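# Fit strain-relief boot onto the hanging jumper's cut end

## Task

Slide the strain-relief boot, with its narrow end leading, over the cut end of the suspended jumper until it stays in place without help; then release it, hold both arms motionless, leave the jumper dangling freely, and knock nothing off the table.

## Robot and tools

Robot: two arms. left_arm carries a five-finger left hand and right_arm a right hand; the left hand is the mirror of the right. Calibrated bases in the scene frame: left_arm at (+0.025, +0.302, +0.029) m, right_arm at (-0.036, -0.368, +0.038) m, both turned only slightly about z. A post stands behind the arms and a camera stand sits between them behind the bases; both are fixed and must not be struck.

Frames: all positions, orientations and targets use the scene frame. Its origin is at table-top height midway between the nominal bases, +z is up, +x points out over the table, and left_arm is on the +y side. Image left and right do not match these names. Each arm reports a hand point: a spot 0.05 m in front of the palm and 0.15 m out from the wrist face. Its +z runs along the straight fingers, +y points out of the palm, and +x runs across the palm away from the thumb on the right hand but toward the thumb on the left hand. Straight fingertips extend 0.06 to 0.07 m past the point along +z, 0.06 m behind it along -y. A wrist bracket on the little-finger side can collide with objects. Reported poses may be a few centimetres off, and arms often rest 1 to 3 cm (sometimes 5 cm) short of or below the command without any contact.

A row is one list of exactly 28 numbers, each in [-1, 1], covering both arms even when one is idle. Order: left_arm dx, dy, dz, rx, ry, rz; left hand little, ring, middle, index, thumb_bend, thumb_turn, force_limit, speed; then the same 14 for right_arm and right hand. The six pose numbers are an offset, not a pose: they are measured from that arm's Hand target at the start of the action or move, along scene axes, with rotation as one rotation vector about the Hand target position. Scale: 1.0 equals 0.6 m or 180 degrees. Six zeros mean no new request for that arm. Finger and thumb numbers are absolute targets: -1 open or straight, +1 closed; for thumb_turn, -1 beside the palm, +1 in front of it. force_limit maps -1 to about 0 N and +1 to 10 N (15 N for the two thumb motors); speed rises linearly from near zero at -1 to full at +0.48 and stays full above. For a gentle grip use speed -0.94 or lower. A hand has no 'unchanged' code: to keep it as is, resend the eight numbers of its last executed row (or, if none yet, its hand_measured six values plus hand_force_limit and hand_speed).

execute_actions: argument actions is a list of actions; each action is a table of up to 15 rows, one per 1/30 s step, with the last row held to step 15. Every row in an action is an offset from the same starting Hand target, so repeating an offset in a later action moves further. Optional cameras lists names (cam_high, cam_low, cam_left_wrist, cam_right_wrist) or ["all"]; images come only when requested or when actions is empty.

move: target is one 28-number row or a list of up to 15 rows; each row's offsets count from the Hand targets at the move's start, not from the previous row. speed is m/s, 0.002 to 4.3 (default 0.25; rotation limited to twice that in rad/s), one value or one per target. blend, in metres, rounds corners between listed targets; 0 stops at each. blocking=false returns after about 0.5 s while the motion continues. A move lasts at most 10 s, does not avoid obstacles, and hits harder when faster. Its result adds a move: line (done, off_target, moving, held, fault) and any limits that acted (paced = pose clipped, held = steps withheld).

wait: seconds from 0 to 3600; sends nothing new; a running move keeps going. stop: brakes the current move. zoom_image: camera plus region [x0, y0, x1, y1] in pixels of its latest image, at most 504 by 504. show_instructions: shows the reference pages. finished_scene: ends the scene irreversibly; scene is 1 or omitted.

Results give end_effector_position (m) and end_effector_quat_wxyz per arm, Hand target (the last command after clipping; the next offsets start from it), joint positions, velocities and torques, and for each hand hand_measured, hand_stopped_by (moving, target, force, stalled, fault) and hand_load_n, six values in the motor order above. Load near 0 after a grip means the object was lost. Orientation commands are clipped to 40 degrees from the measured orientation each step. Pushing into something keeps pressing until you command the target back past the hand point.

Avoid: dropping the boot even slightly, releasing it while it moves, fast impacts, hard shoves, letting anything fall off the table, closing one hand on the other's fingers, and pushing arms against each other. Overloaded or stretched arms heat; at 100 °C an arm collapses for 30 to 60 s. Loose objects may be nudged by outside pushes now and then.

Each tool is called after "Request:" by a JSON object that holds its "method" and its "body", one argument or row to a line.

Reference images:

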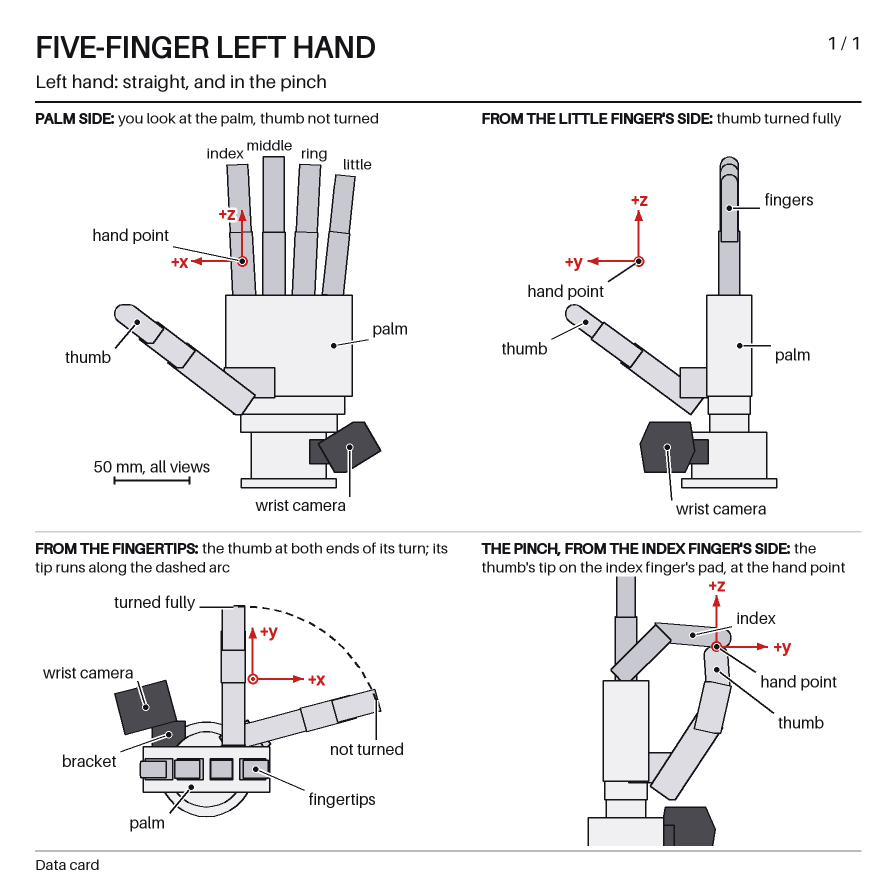

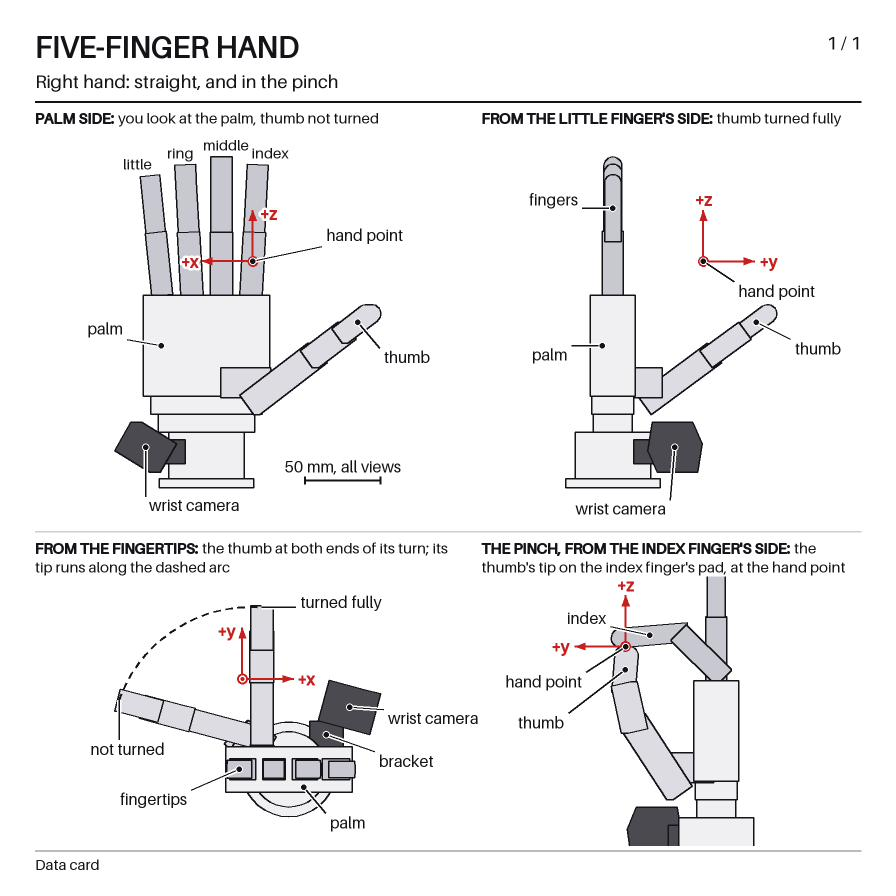

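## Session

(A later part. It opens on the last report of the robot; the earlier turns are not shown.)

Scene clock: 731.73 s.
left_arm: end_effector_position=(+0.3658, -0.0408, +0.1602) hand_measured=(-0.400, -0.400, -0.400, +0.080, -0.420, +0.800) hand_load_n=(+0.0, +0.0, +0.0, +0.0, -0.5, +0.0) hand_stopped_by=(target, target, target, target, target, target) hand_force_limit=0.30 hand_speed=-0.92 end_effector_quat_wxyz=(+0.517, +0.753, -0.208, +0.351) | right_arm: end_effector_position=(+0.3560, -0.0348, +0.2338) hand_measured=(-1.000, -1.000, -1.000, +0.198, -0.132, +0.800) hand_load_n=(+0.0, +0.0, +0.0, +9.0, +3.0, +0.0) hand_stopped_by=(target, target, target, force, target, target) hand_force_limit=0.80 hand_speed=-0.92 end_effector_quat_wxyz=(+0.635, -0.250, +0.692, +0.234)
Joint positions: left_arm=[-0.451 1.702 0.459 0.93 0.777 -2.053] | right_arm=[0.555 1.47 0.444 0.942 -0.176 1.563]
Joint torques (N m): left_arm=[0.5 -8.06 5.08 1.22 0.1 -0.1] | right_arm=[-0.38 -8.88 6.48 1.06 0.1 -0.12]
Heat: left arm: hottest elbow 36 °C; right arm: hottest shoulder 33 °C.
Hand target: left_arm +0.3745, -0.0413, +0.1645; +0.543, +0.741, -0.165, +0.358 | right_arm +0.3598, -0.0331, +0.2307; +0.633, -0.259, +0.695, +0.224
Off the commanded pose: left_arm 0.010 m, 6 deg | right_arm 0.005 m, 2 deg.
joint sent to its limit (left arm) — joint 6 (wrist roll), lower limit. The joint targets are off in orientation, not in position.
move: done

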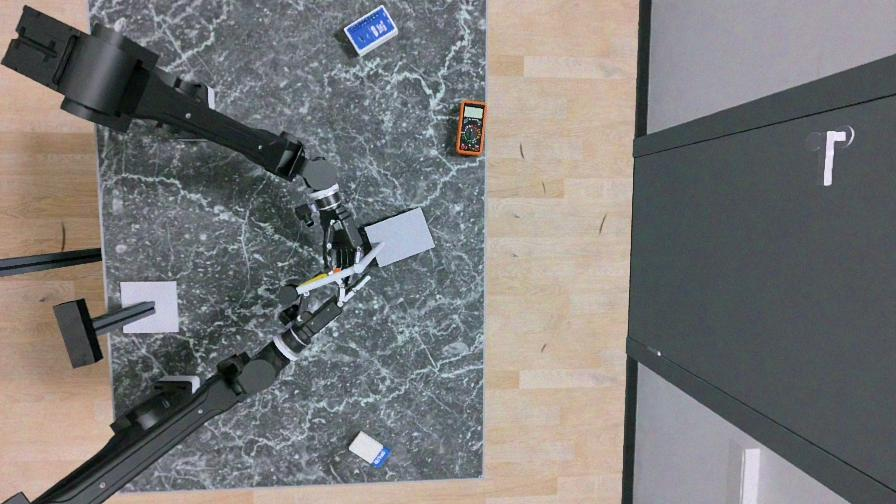

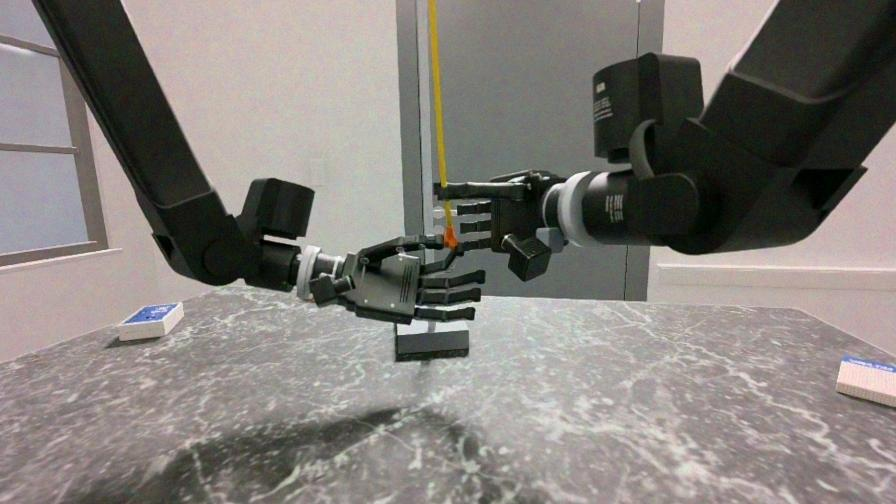

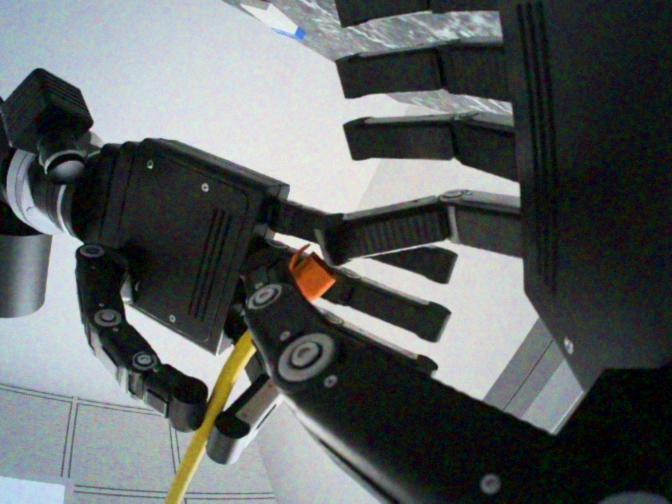

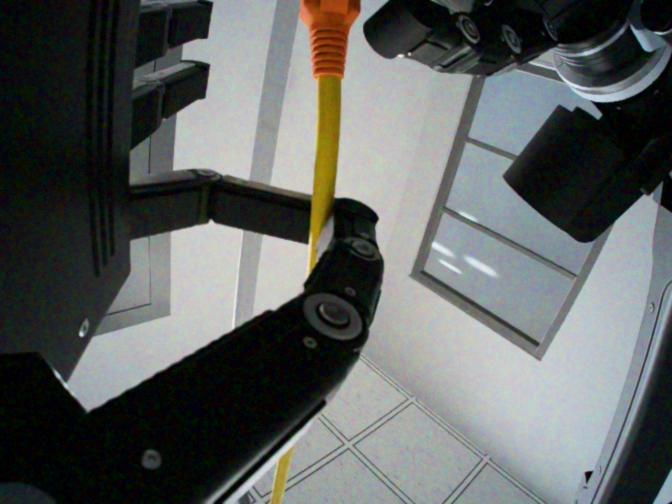

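Request:
{"method": "move", "body": {
  "target": [0,0,0,0,0,0,-0.4,-0.4,-0.4,-0.2,-0.65,0.8,0.3,-0.8,0.0,0.0,0.0,0,0,0,-1,-1,-1,0.7,-0.13,0.8,0.8,-0.92],
  "speed": 0.03,
  "cameras": ["all"]
}}

Request:
{"method": "zoom_image", "body": {
  "camera": "cam_low",
  "region": [400, 160, 500, 280]
}}

Request:
{"method": "zoom_image", "body": {
  "camera": "cam_right_wrist",
  "region": [200, 0, 500, 300]
}}

Scene clock: 736.07 s.
left_arm: end_effector_position=(+0.3659, -0.0408, +0.1601) hand_measured=(-0.400, -0.400, -0.400, -0.200, -0.650, +0.800) hand_load_n=(+0.0, +0.0, +0.0, +0.0, +0.0, +0.0) hand_stopped_by=(target, target, target, target, target, target) hand_force_limit=0.30 hand_speed=-0.80 end_effector_quat_wxyz=(+0.517, +0.753, -0.208, +0.351) | right_arm: end_effector_position=(+0.3560, -0.0348, +0.2338) hand_measured=(-1.000, -1.000, -1.000, +0.198, -0.132, +0.800) hand_load_n=(+0.0, +0.0, +0.0, +9.0, +3.0, +0.0) hand_stopped_by=(target, target, target, force, target, target) hand_force_limit=0.80 hand_speed=-0.92 end_effector_quat_wxyz=(+0.635, -0.250, +0.692, +0.234)
Joint positions: left_arm=[-0.451 1.702 0.459 0.93 0.777 -2.053] | right_arm=[0.555 1.47 0.444 0.942 -0.176 1.563]
Joint torques (N m): left_arm=[0.5 -8 5.07 1.29 0.1 -0.1] | right_arm=[0.15 -8.41 6.34 0.98 0.06 -0.15]
Heat: left arm: hottest elbow 36 °C; right arm: hottest shoulder 33 °C.
Hand target: left_arm +0.3746, -0.0413, +0.1645; +0.543, +0.741, -0.165, +0.358 | right_arm +0.3598, -0.0331, +0.2307; +0.633, -0.259, +0.695, +0.224
Off the commanded pose: left_arm 0.010 m, 6 deg | right_arm 0.005 m, 2 deg.
joint sent to its limit (left arm) — joint 6 (wrist roll), lower limit. The joint targets are off in orientation, not in position.
move: done

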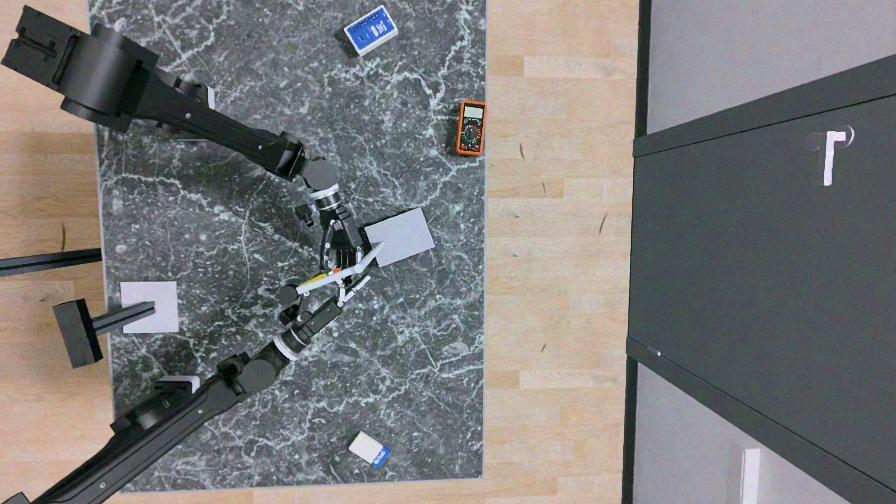

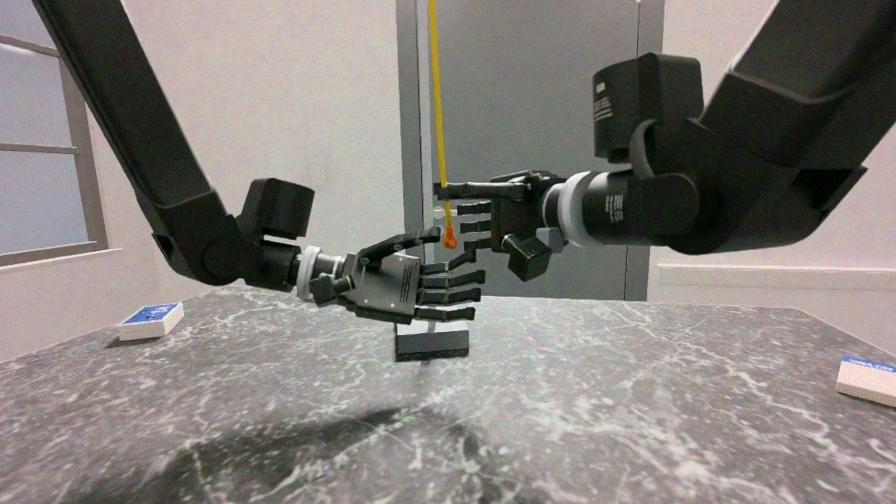

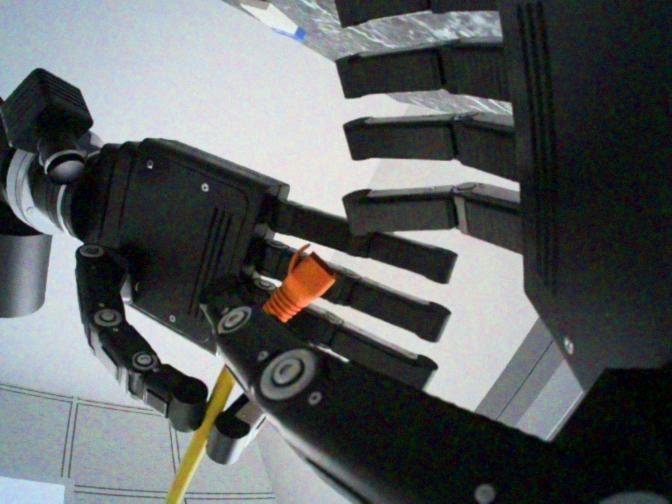

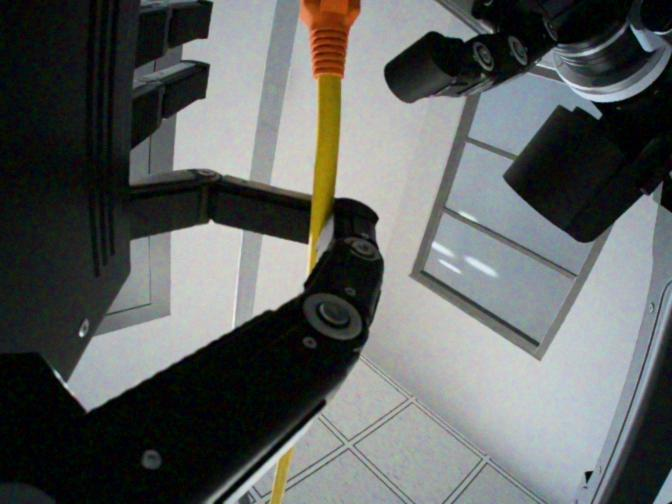

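Scaled by 4.200.

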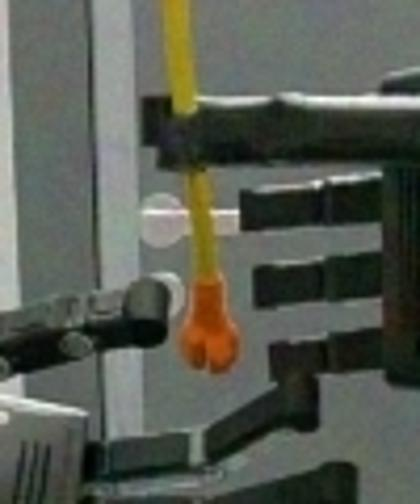

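Scaled by 1.680 from the camera's image (finer frame: 960x720).

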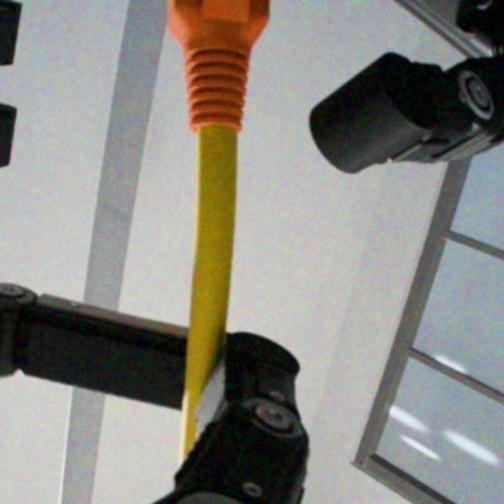

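Request:
{"method": "move", "body": {
  "target": [
    [-0.03,0.1,-0.01,0,0,0,-0.4,-0.4,-0.4,-0.2,-0.65,0.8,0.3,-0.8,0.0,0.0,0.0,0,0,0,-1,-1,-1,0.7,-0.13,0.8,0.8,-0.92],
    [-0.1,0.22,-0.01,0,0,0,-0.4,-0.4,-0.4,-0.2,-0.65,0.8,0.3,-0.8,0.0,0.0,0.0,0,0,0,-1,-1,-1,0.7,-0.13,0.8,0.8,-0.92]
  ],
  "speed": 0.06,
  "blend": 0.01,
  "cameras": ["all"]
}}

Request:
{"method": "zoom_image", "body": {
  "camera": "cam_low",
  "region": [400, 160, 500, 280]
}}

Scene clock: 741.73 s.
left_arm: end_effector_position=(+0.3144, +0.0881, +0.1559) hand_measured=(-0.400, -0.400, -0.400, -0.200, -0.650, +0.800) hand_load_n=(+0.0, +0.0, +0.0, +0.0, -0.5, +0.0) hand_stopped_by=(target, target, target, target, target, target) hand_force_limit=0.30 hand_speed=-0.80 end_effector_quat_wxyz=(+0.547, +0.743, -0.161, +0.351) | right_arm: end_effector_position=(+0.3560, -0.0348, +0.2338) hand_measured=(-1.000, -1.000, -1.000, +0.198, -0.132, +0.800) hand_load_n=(+0.0, +0.0, +0.0, +9.0, +3.0, +0.0) hand_stopped_by=(target, target, target, force, target, target) hand_force_limit=0.80 hand_speed=-0.92 end_effector_quat_wxyz=(+0.635, -0.250, +0.692, +0.234)
Joint positions: left_arm=[-0.082 1.681 0.212 1.109 1.116 -2.03] | right_arm=[0.555 1.47 0.444 0.942 -0.176 1.563]
Joint torques (N m): left_arm=[0.79 -6.89 2.03 0.81 0.4 0.12] | right_arm=[-0.38 -8.59 6.32 1.05 0.11 -0.16]
Heat: left arm: hottest elbow 36 °C; right arm: hottest shoulder 33 °C.
Hand target: left_arm +0.3146, +0.0907, +0.1585; +0.543, +0.741, -0.165, +0.358 | right_arm +0.3598, -0.0331, +0.2307; +0.633, -0.259, +0.695, +0.224
Off the commanded pose: left_arm 0.004 m, 1 deg | right_arm 0.005 m, 2 deg.
move: done

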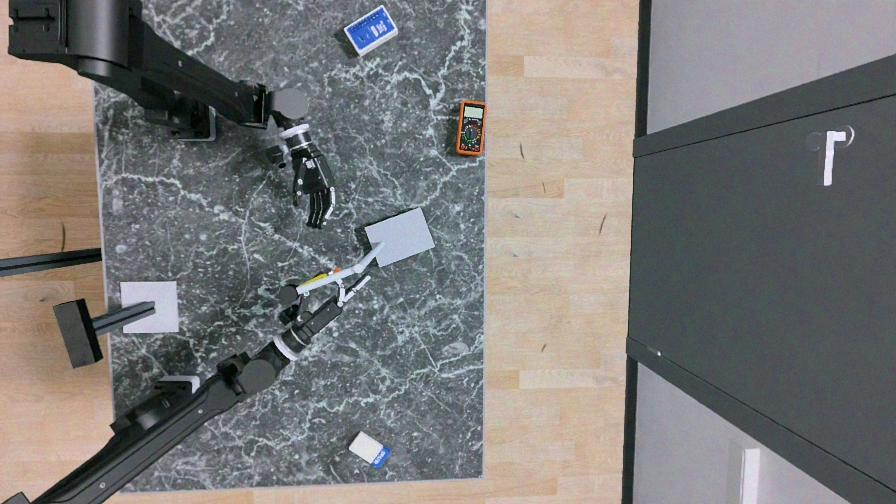

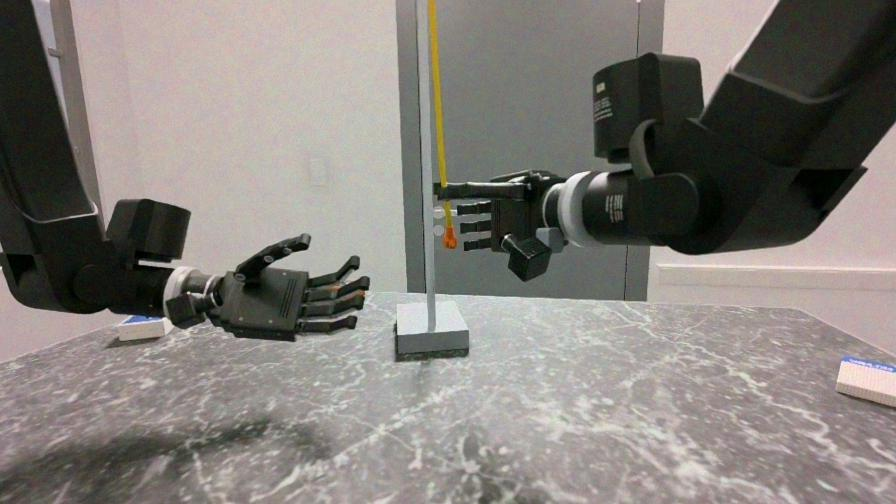

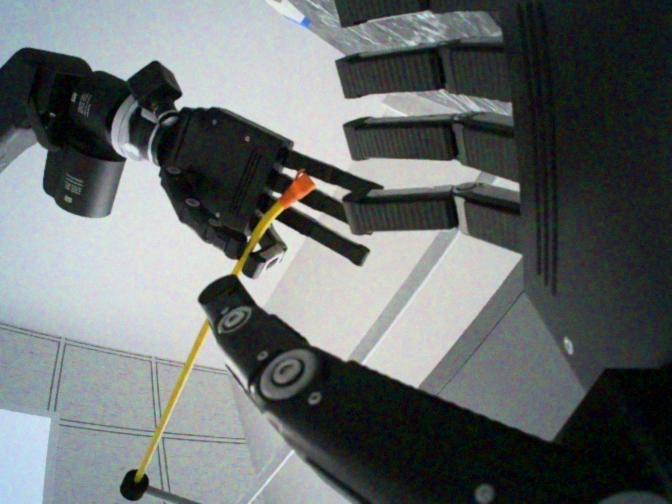

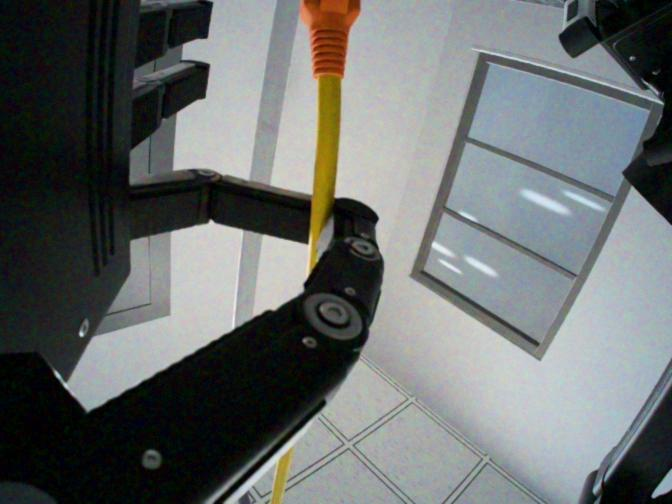

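Scaled by 4.200.

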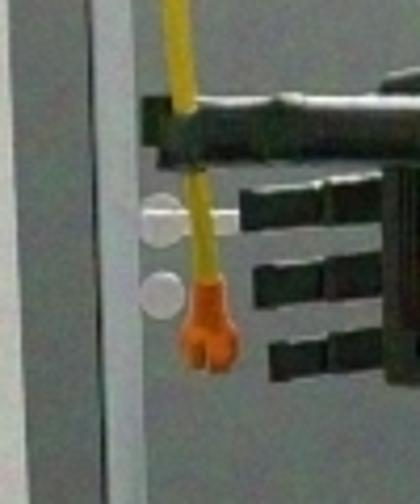

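Request:
{"method": "move", "body": {
  "target": [0,0,0,0,0,0,-0.4,-0.4,-0.4,-0.2,-0.65,0.8,0.3,-0.8,0.0,0.0,0.0,0,0,0,-1,-1,-1,-0.05,-0.45,0.8,0.8,-0.93],
  "speed": 0.06,
  "cameras": ["all"]
}}

Request:
{"method": "zoom_image", "body": {
  "camera": "cam_low",
  "region": [400, 160, 500, 280]
}}

Scene clock: 746.97 s.
left_arm: end_effector_position=(+0.3143, +0.0881, +0.1560) hand_measured=(-0.400, -0.400, -0.400, -0.200, -0.650, +0.800) hand_load_n=(+0.0, +0.0, +0.5, +0.0, +0.0, -0.5) hand_stopped_by=(target, target, target, target, target, target) hand_force_limit=0.30 hand_speed=-0.80 end_effector_quat_wxyz=(+0.547, +0.742, -0.162, +0.351) | right_arm: end_effector_position=(+0.3556, -0.0343, +0.2277) hand_measured=(-1.000, -1.000, -1.000, -0.050, -0.450, +0.800) hand_load_n=(+0.0, +0.0, +0.0, +0.0, +0.0, +0.0) hand_stopped_by=(target, target, target, target, target, target) hand_force_limit=0.80 hand_speed=-0.93 end_effector_quat_wxyz=(+0.630, -0.257, +0.696, +0.227)
Joint positions: left_arm=[-0.082 1.681 0.212 1.109 1.116 -2.03] | right_arm=[0.555 1.47 0.444 0.922 -0.176 1.545]
Joint torques (N m): left_arm=[0.85 -6.77 2.02 0.81 0.41 0.13] | right_arm=[0.26 -8.35 6.5 1.7 0.14 0.02]
Heat: left arm: hottest elbow 36 °C; right arm: hottest shoulder 33 °C.
Hand target: left_arm +0.3146, +0.0907, +0.1586; +0.543, +0.741, -0.165, +0.358 | right_arm +0.3598, -0.0331, +0.2308; +0.633, -0.259, +0.694, +0.224
Off the commanded pose: left_arm 0.004 m, 1 deg | right_arm 0.005 m, 1 deg.
move: done

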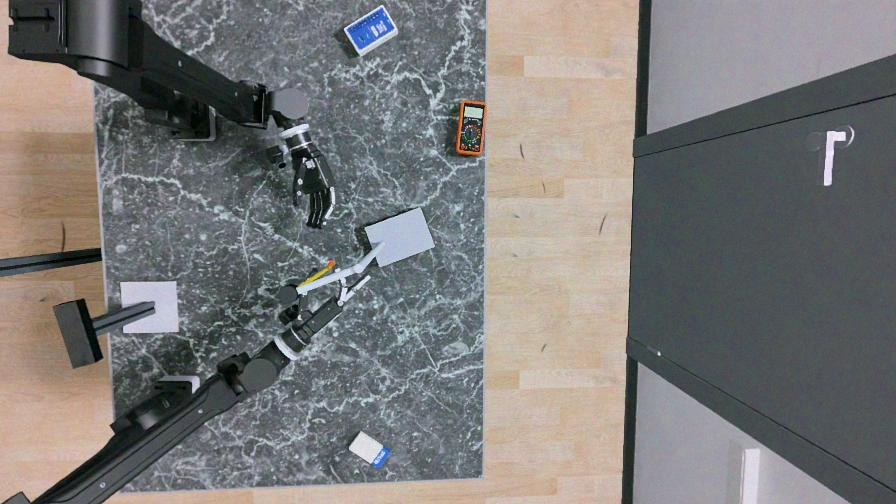

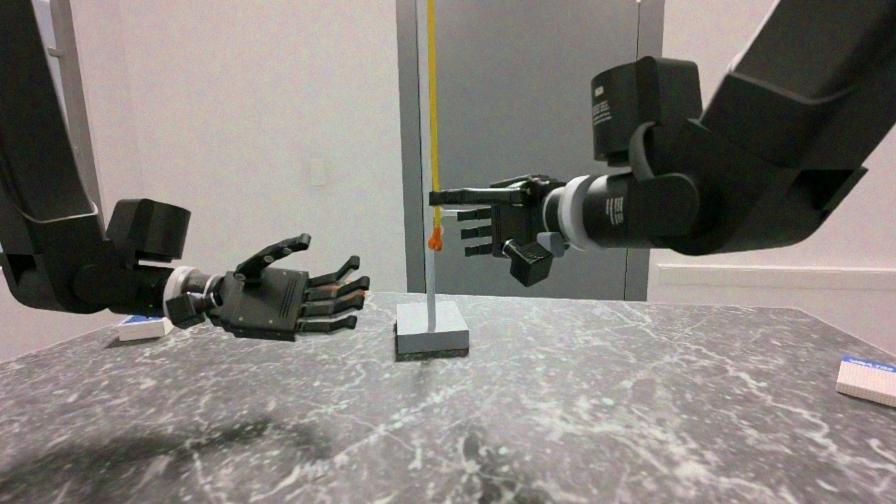

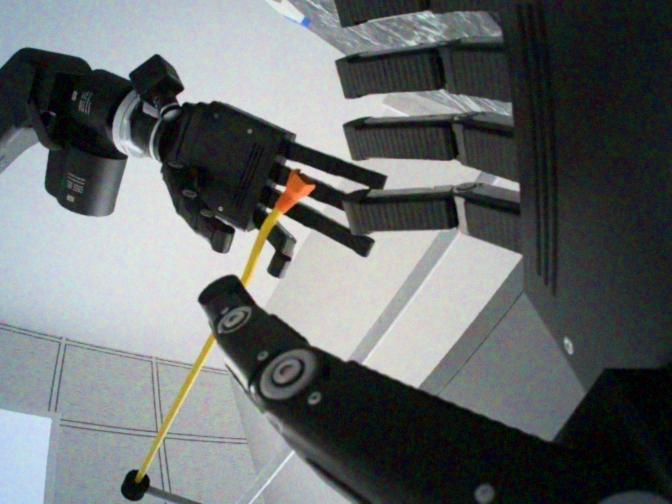

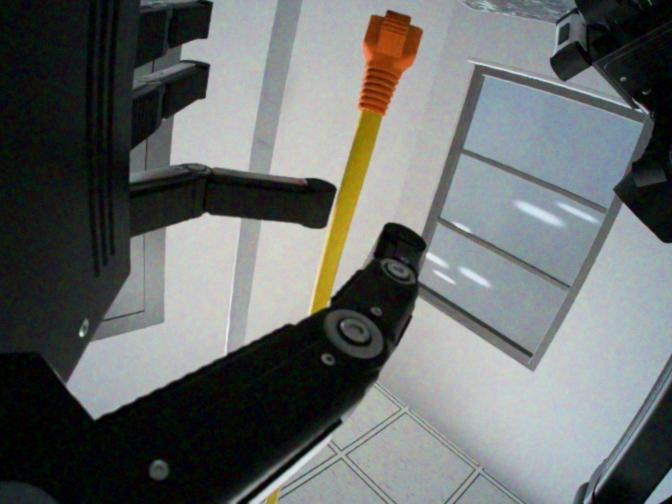

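Scaled by 4.200.

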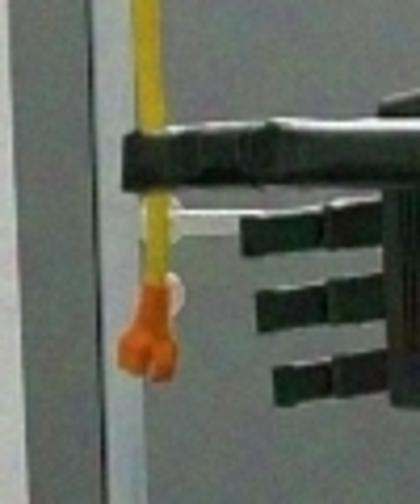

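Request:
{"method": "move", "body": {
  "target": [
    [0,0,0,0,0,0,-0.4,-0.4,-0.4,-0.2,-0.65,0.8,0.3,-0.8,0.0,0.0,0.0,0,0,0,-1,-1,-1,-0.3,-0.6,0.8,0.8,-0.8],
    [0,0,0,0,0,0,-0.4,-0.4,-0.4,-0.2,-0.65,0.8,0.3,-0.8,0.058,-0.082,0.0,0,0,0,-1,-1,-1,-0.3,-0.6,0.8,0.8,-0.8]
  ],
  "speed": 0.04,
  "cameras": ["all"]
}}

Request:
{"method": "zoom_image", "body": {
  "camera": "cam_low",
  "region": [400, 160, 500, 280]
}}

Scene clock: 750.43 s.
left_arm: end_effector_position=(+0.3143, +0.0881, +0.1560) hand_measured=(-0.400, -0.400, -0.400, -0.200, -0.650, +0.800) hand_load_n=(+0.0, +0.0, +0.0, +0.0, +0.0, +0.0) hand_stopped_by=(target, target, target, target, target, target) hand_force_limit=0.30 hand_speed=-0.80 end_effector_quat_wxyz=(+0.547, +0.742, -0.162, +0.351) | right_arm: end_effector_position=(+0.3812, -0.0850, +0.2241) hand_measured=(-1.000, -1.000, -1.000, -0.300, -0.600, +0.800) hand_load_n=(+0.0, +0.0, +0.0, +0.0, +0.0, -0.5) hand_stopped_by=(target, target, target, target, target, target) hand_force_limit=0.80 hand_speed=-0.80 end_effector_quat_wxyz=(+0.627, -0.257, +0.700, +0.227)
Joint positions: left_arm=[-0.082 1.681 0.212 1.109 1.116 -2.03] | right_arm=[0.38 1.478 0.449 0.911 -0.35 1.526]
Joint torques (N m): left_arm=[0.79 -6.65 2.06 0.81 0.42 0.12] | right_arm=[-0.73 -7.24 8.16 1.74 -0.08 0.02]
Heat: left arm: hottest elbow 35 °C; right arm: hottest shoulder 33 °C.
Hand target: left_arm +0.3146, +0.0907, +0.1586; +0.543, +0.741, -0.165, +0.358 | right_arm +0.3948, -0.0824, +0.2309; +0.633, -0.259, +0.694, +0.224
Off the commanded pose: left_arm 0.004 m, 1 deg | right_arm 0.015 m, 1 deg.
move: off_target (right_arm)

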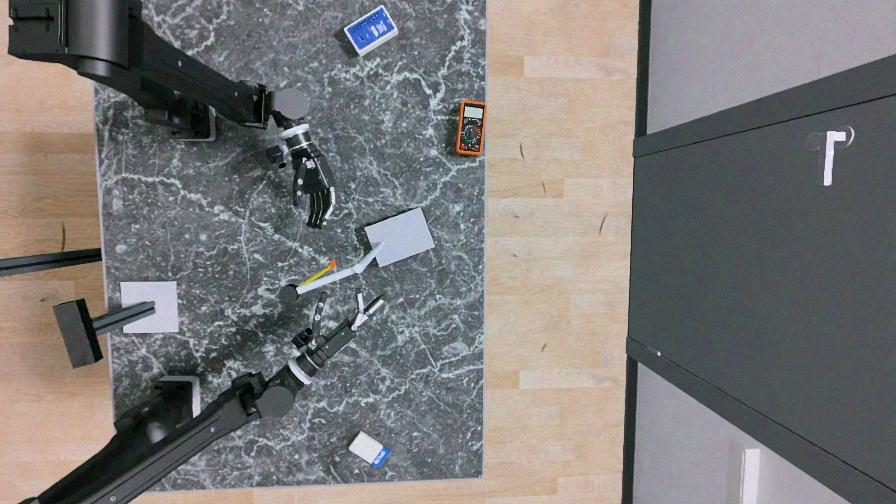

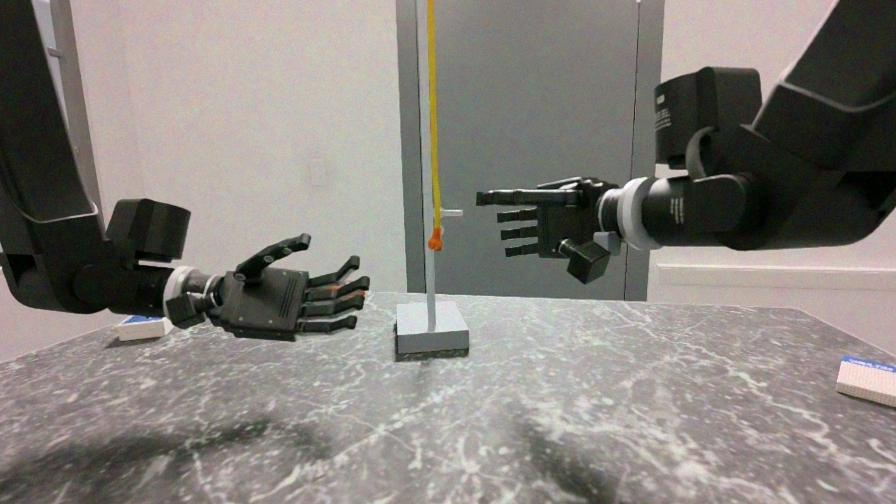

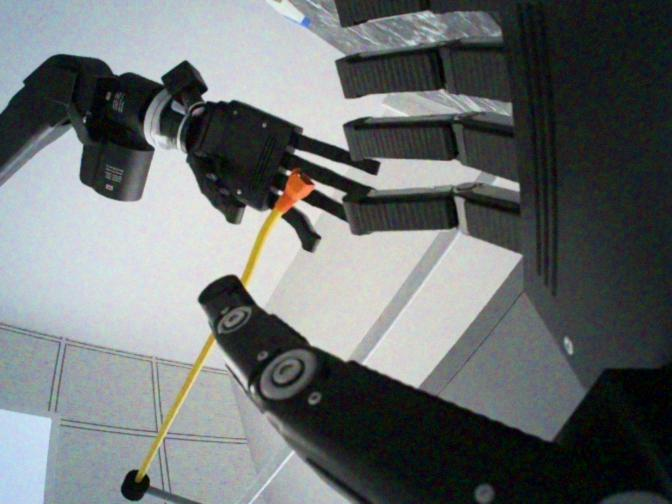

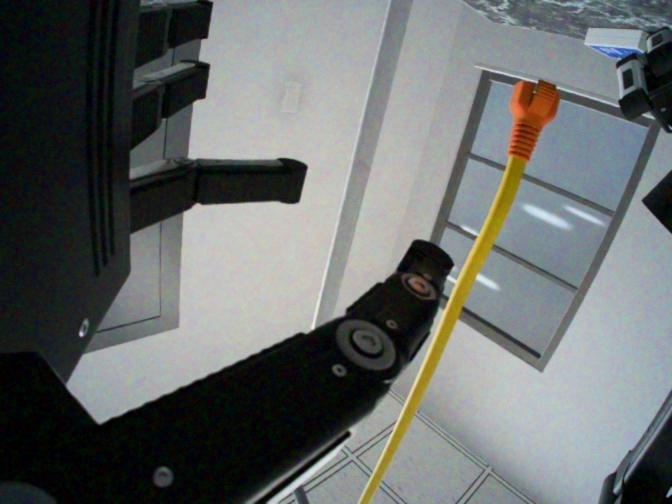

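Scaled by 4.200.

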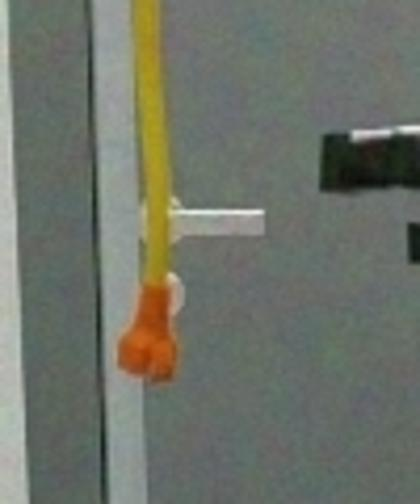

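Request:
{"method": "move", "body": {
  "target": [0,0,0,0,0,0,-0.4,-0.4,-0.4,-0.2,-0.65,0.8,0.3,-0.8,-0.02,-0.09,0.0,0,0,0,-1,-1,-1,-0.3,-0.6,0.8,0.8,-0.8],
  "speed": 0.1
}}

Request:
{"method": "wait", "body": {
  "seconds": 2,
  "cameras": ["all"]
}}

Request:
{"method": "zoom_image", "body": {
  "camera": "cam_low",
  "region": [400, 160, 500, 280]
}}

Scene clock: 752.03 s.
left_arm: end_effector_position=(+0.3143, +0.0881, +0.1560) hand_measured=(-0.400, -0.400, -0.400, -0.200, -0.650, +0.800) hand_load_n=(+0.0, +0.0, +0.0, +0.0, +0.0, +0.0) hand_stopped_by=(target, target, target, target, target, target) hand_force_limit=0.30 hand_speed=-0.80 end_effector_quat_wxyz=(+0.547, +0.742, -0.162, +0.351) | right_arm: end_effector_position=(+0.3842, -0.1344, +0.2265) hand_measured=(-1.000, -1.000, -1.000, -0.300, -0.600, +0.800) hand_load_n=(+0.0, +0.0, +0.0, +0.0, +0.0, +0.0) hand_stopped_by=(target, target, target, target, target, target) hand_force_limit=0.80 hand_speed=-0.80 end_effector_quat_wxyz=(+0.630, -0.256, +0.697, +0.228)
Joint positions: left_arm=[-0.082 1.681 0.212 1.109 1.116 -2.03] | right_arm=[0.229 1.45 0.421 0.911 -0.5 1.509]
Joint torques (N m): left_arm=[0.79 -6.65 2.03 0.81 0.41 0.13] | right_arm=[-0.38 -10.05 5.07 1.55 -0.09 0]
Heat: left arm: hottest elbow 35 °C; right arm: hottest shoulder 33 °C.
Hand target: left_arm +0.3146, +0.0907, +0.1586; +0.543, +0.741, -0.165, +0.358 | right_arm +0.3827, -0.1364, +0.2308; +0.633, -0.259, +0.694, +0.224
Off the commanded pose: left_arm 0.004 m, 1 deg | right_arm 0.005 m, 1 deg.
move: done

Scene clock: 754.03 s.
left_arm: end_effector_position=(+0.3143, +0.0881, +0.1560) hand_measured=(-0.400, -0.400, -0.400, -0.200, -0.650, +0.800) hand_load_n=(+0.0, +0.0, +0.0, +0.0, +0.0, -0.5) hand_stopped_by=(target, target, target, target, target, target) hand_force_limit=0.30 hand_speed=-0.80 end_effector_quat_wxyz=(+0.547, +0.742, -0.162, +0.351) | right_arm: end_effector_position=(+0.3842, -0.1344, +0.2265) hand_measured=(-1.000, -1.000, -1.000, -0.300, -0.600, +0.800) hand_load_n=(+0.5, +0.0, +0.0, +0.0, +0.0, +0.0) hand_stopped_by=(target, target, target, target, target, target) hand_force_limit=0.80 hand_speed=-0.80 end_effector_quat_wxyz=(+0.630, -0.257, +0.697, +0.228)
Joint positions: left_arm=[-0.082 1.681 0.212 1.109 1.116 -2.03] | right_arm=[0.229 1.45 0.421 0.911 -0.5 1.508]
Joint torques (N m): left_arm=[0.79 -6.53 2.06 0.83 0.41 0.12] | right_arm=[-0.97 -9.93 5.18 1.66 -0.07 0.06]
Heat: left arm: hottest elbow 35 °C; right arm: hottest shoulder 33 °C.
Hand target: left_arm +0.3146, +0.0907, +0.1586; +0.543, +0.741, -0.165, +0.358 | right_arm +0.3827, -0.1364, +0.2308; +0.633, -0.259, +0.694, +0.224
Off the commanded pose: left_arm 0.004 m, 1 deg | right_arm 0.005 m, 1 deg.
wait: 2.00 s; at rest by 0.17 s

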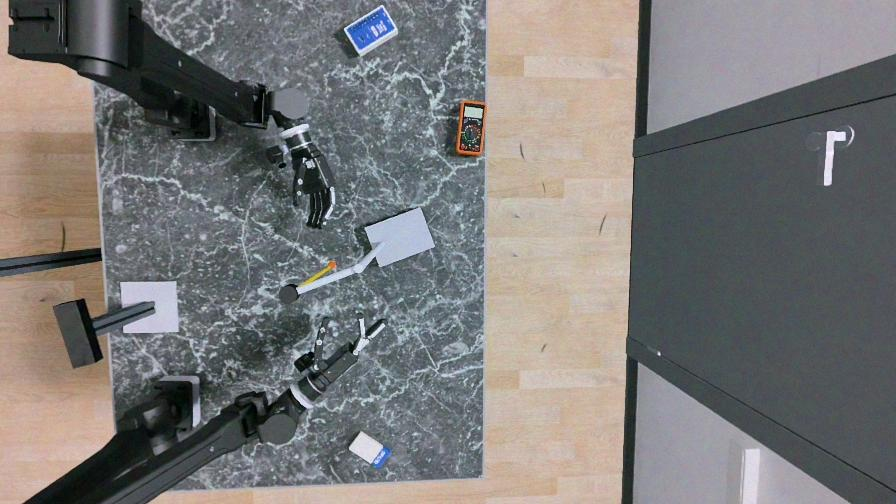

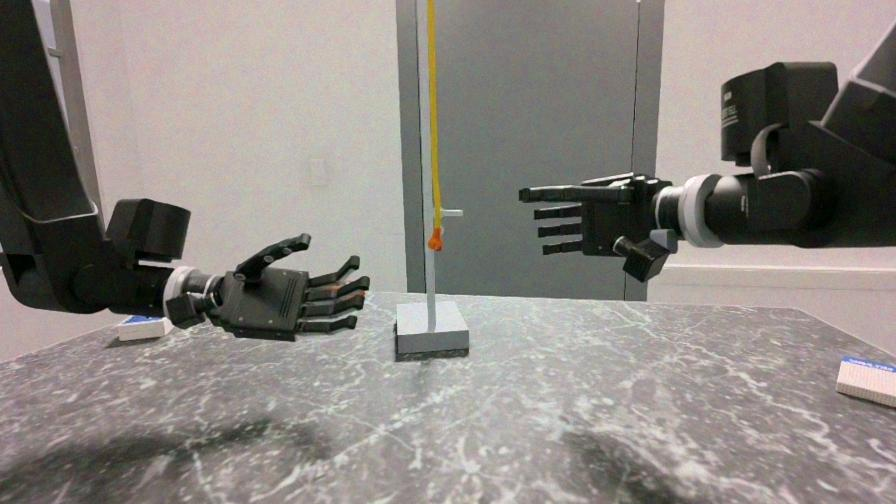

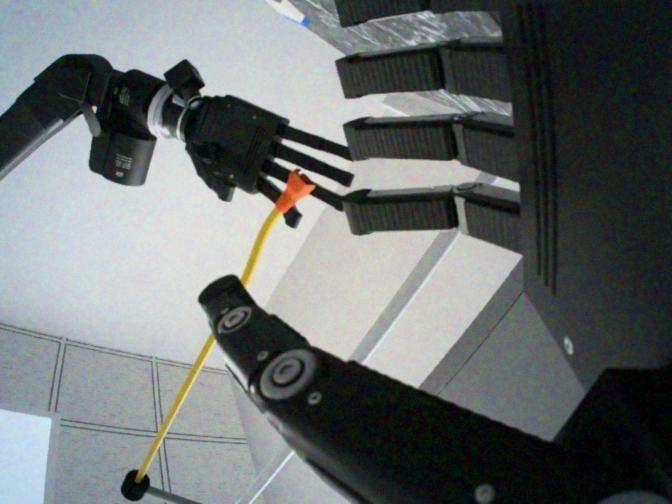

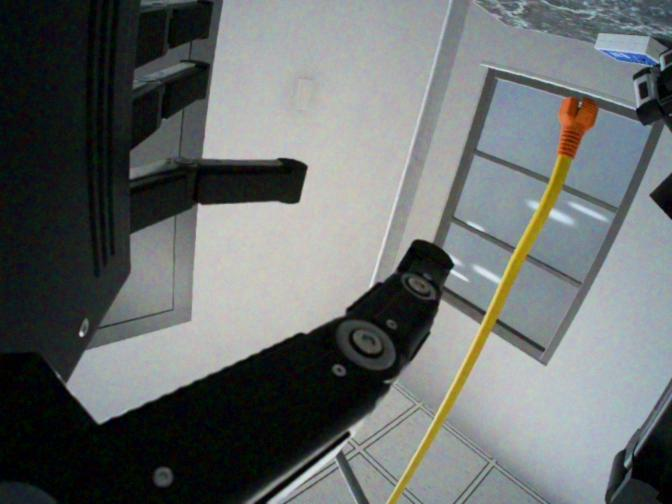

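Scaled by 4.200.

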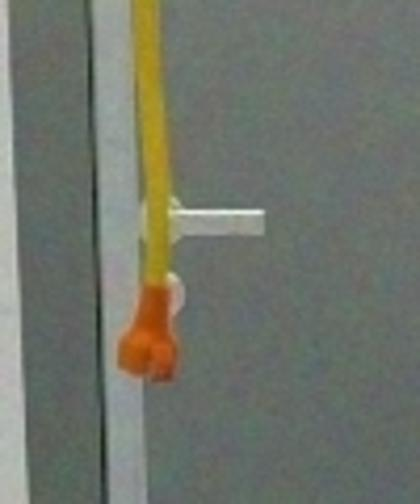

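Request:
{"method": "wait", "body": {
  "seconds": 6,
  "cameras": ["cam_low", "cam_right_wrist"]
}}

Request:
{"method": "zoom_image", "body": {
  "camera": "cam_low",
  "region": [400, 160, 500, 280]
}}

Request:
{"method": "zoom_image", "body": {
  "camera": "cam_right_wrist",
  "region": [500, 60, 650, 210]
}}

Scene clock: 760.83 s.
left_arm: end_effector_position=(+0.3143, +0.0881, +0.1560) hand_measured=(-0.400, -0.400, -0.400, -0.200, -0.650, +0.800) hand_load_n=(+0.0, +0.0, +0.5, +0.0, +0.0, +0.0) hand_stopped_by=(target, target, target, target, target, target) hand_force_limit=0.30 hand_speed=-0.80 end_effector_quat_wxyz=(+0.547, +0.742, -0.162, +0.351) | right_arm: end_effector_position=(+0.3842, -0.1344, +0.2265) hand_measured=(-1.000, -1.000, -1.000, -0.300, -0.600, +0.800) hand_load_n=(+0.0, +0.0, +0.0, +0.0, +0.0, +0.0) hand_stopped_by=(target, target, target, target, target, target) hand_force_limit=0.80 hand_speed=-0.80 end_effector_quat_wxyz=(+0.630, -0.257, +0.697, +0.228)
Joint positions: left_arm=[-0.082 1.681 0.212 1.109 1.116 -2.03] | right_arm=[0.229 1.45 0.421 0.911 -0.5 1.508]
Joint torques (N m): left_arm=[0.85 -6.65 2.03 0.84 0.42 0.13] | right_arm=[-0.79 -9.58 5.11 1.58 -0.13 0.06]
Heat: left arm: hottest elbow 35 °C; right arm: hottest shoulder 33 °C.
Hand target: left_arm +0.3146, +0.0907, +0.1586; +0.543, +0.741, -0.165, +0.358 | right_arm +0.3827, -0.1364, +0.2308; +0.633, -0.259, +0.694, +0.224
Off the commanded pose: left_arm 0.004 m, 1 deg | right_arm 0.005 m, 1 deg.
wait: 6.00 s; at rest from the start

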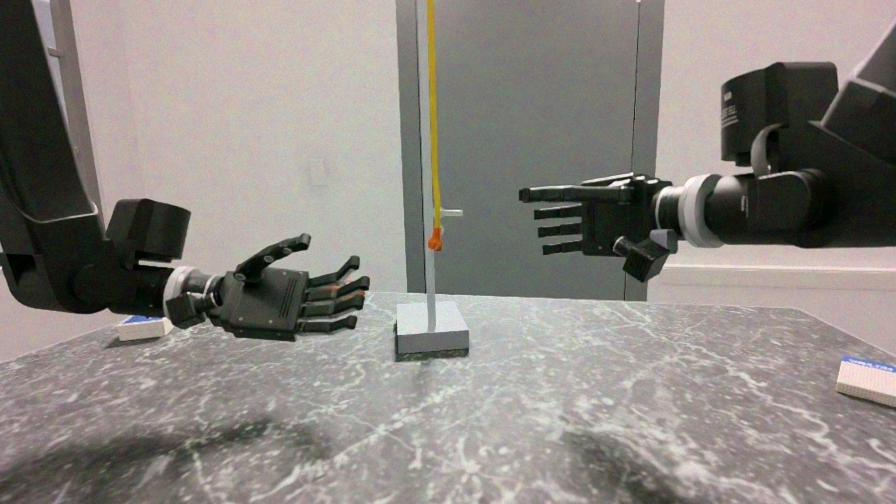

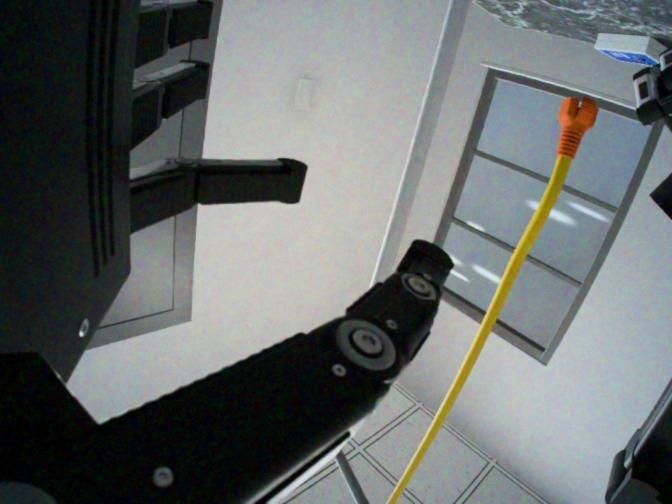

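Scaled by 4.200.

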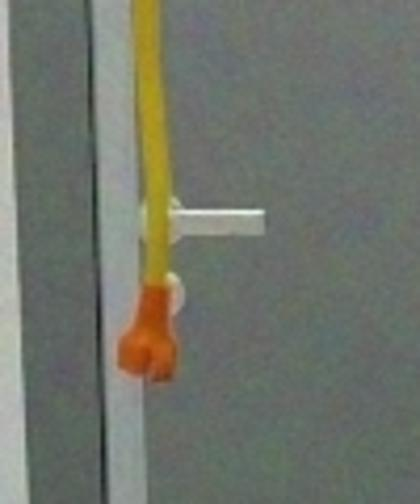

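Scaled by 3.360 from the camera's image (finer frame: 960x720).

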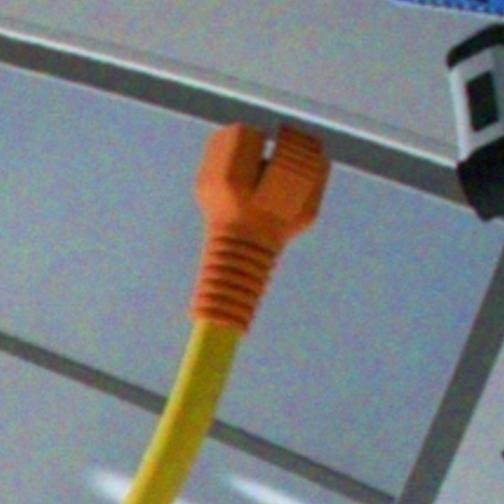

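The boot is on the jumper and holding by itself. Both arms are clear and still, and nothing has fallen off the table.

Request:
{"method": "finished_scene", "body": {

}}

The scene is finished: the task was done.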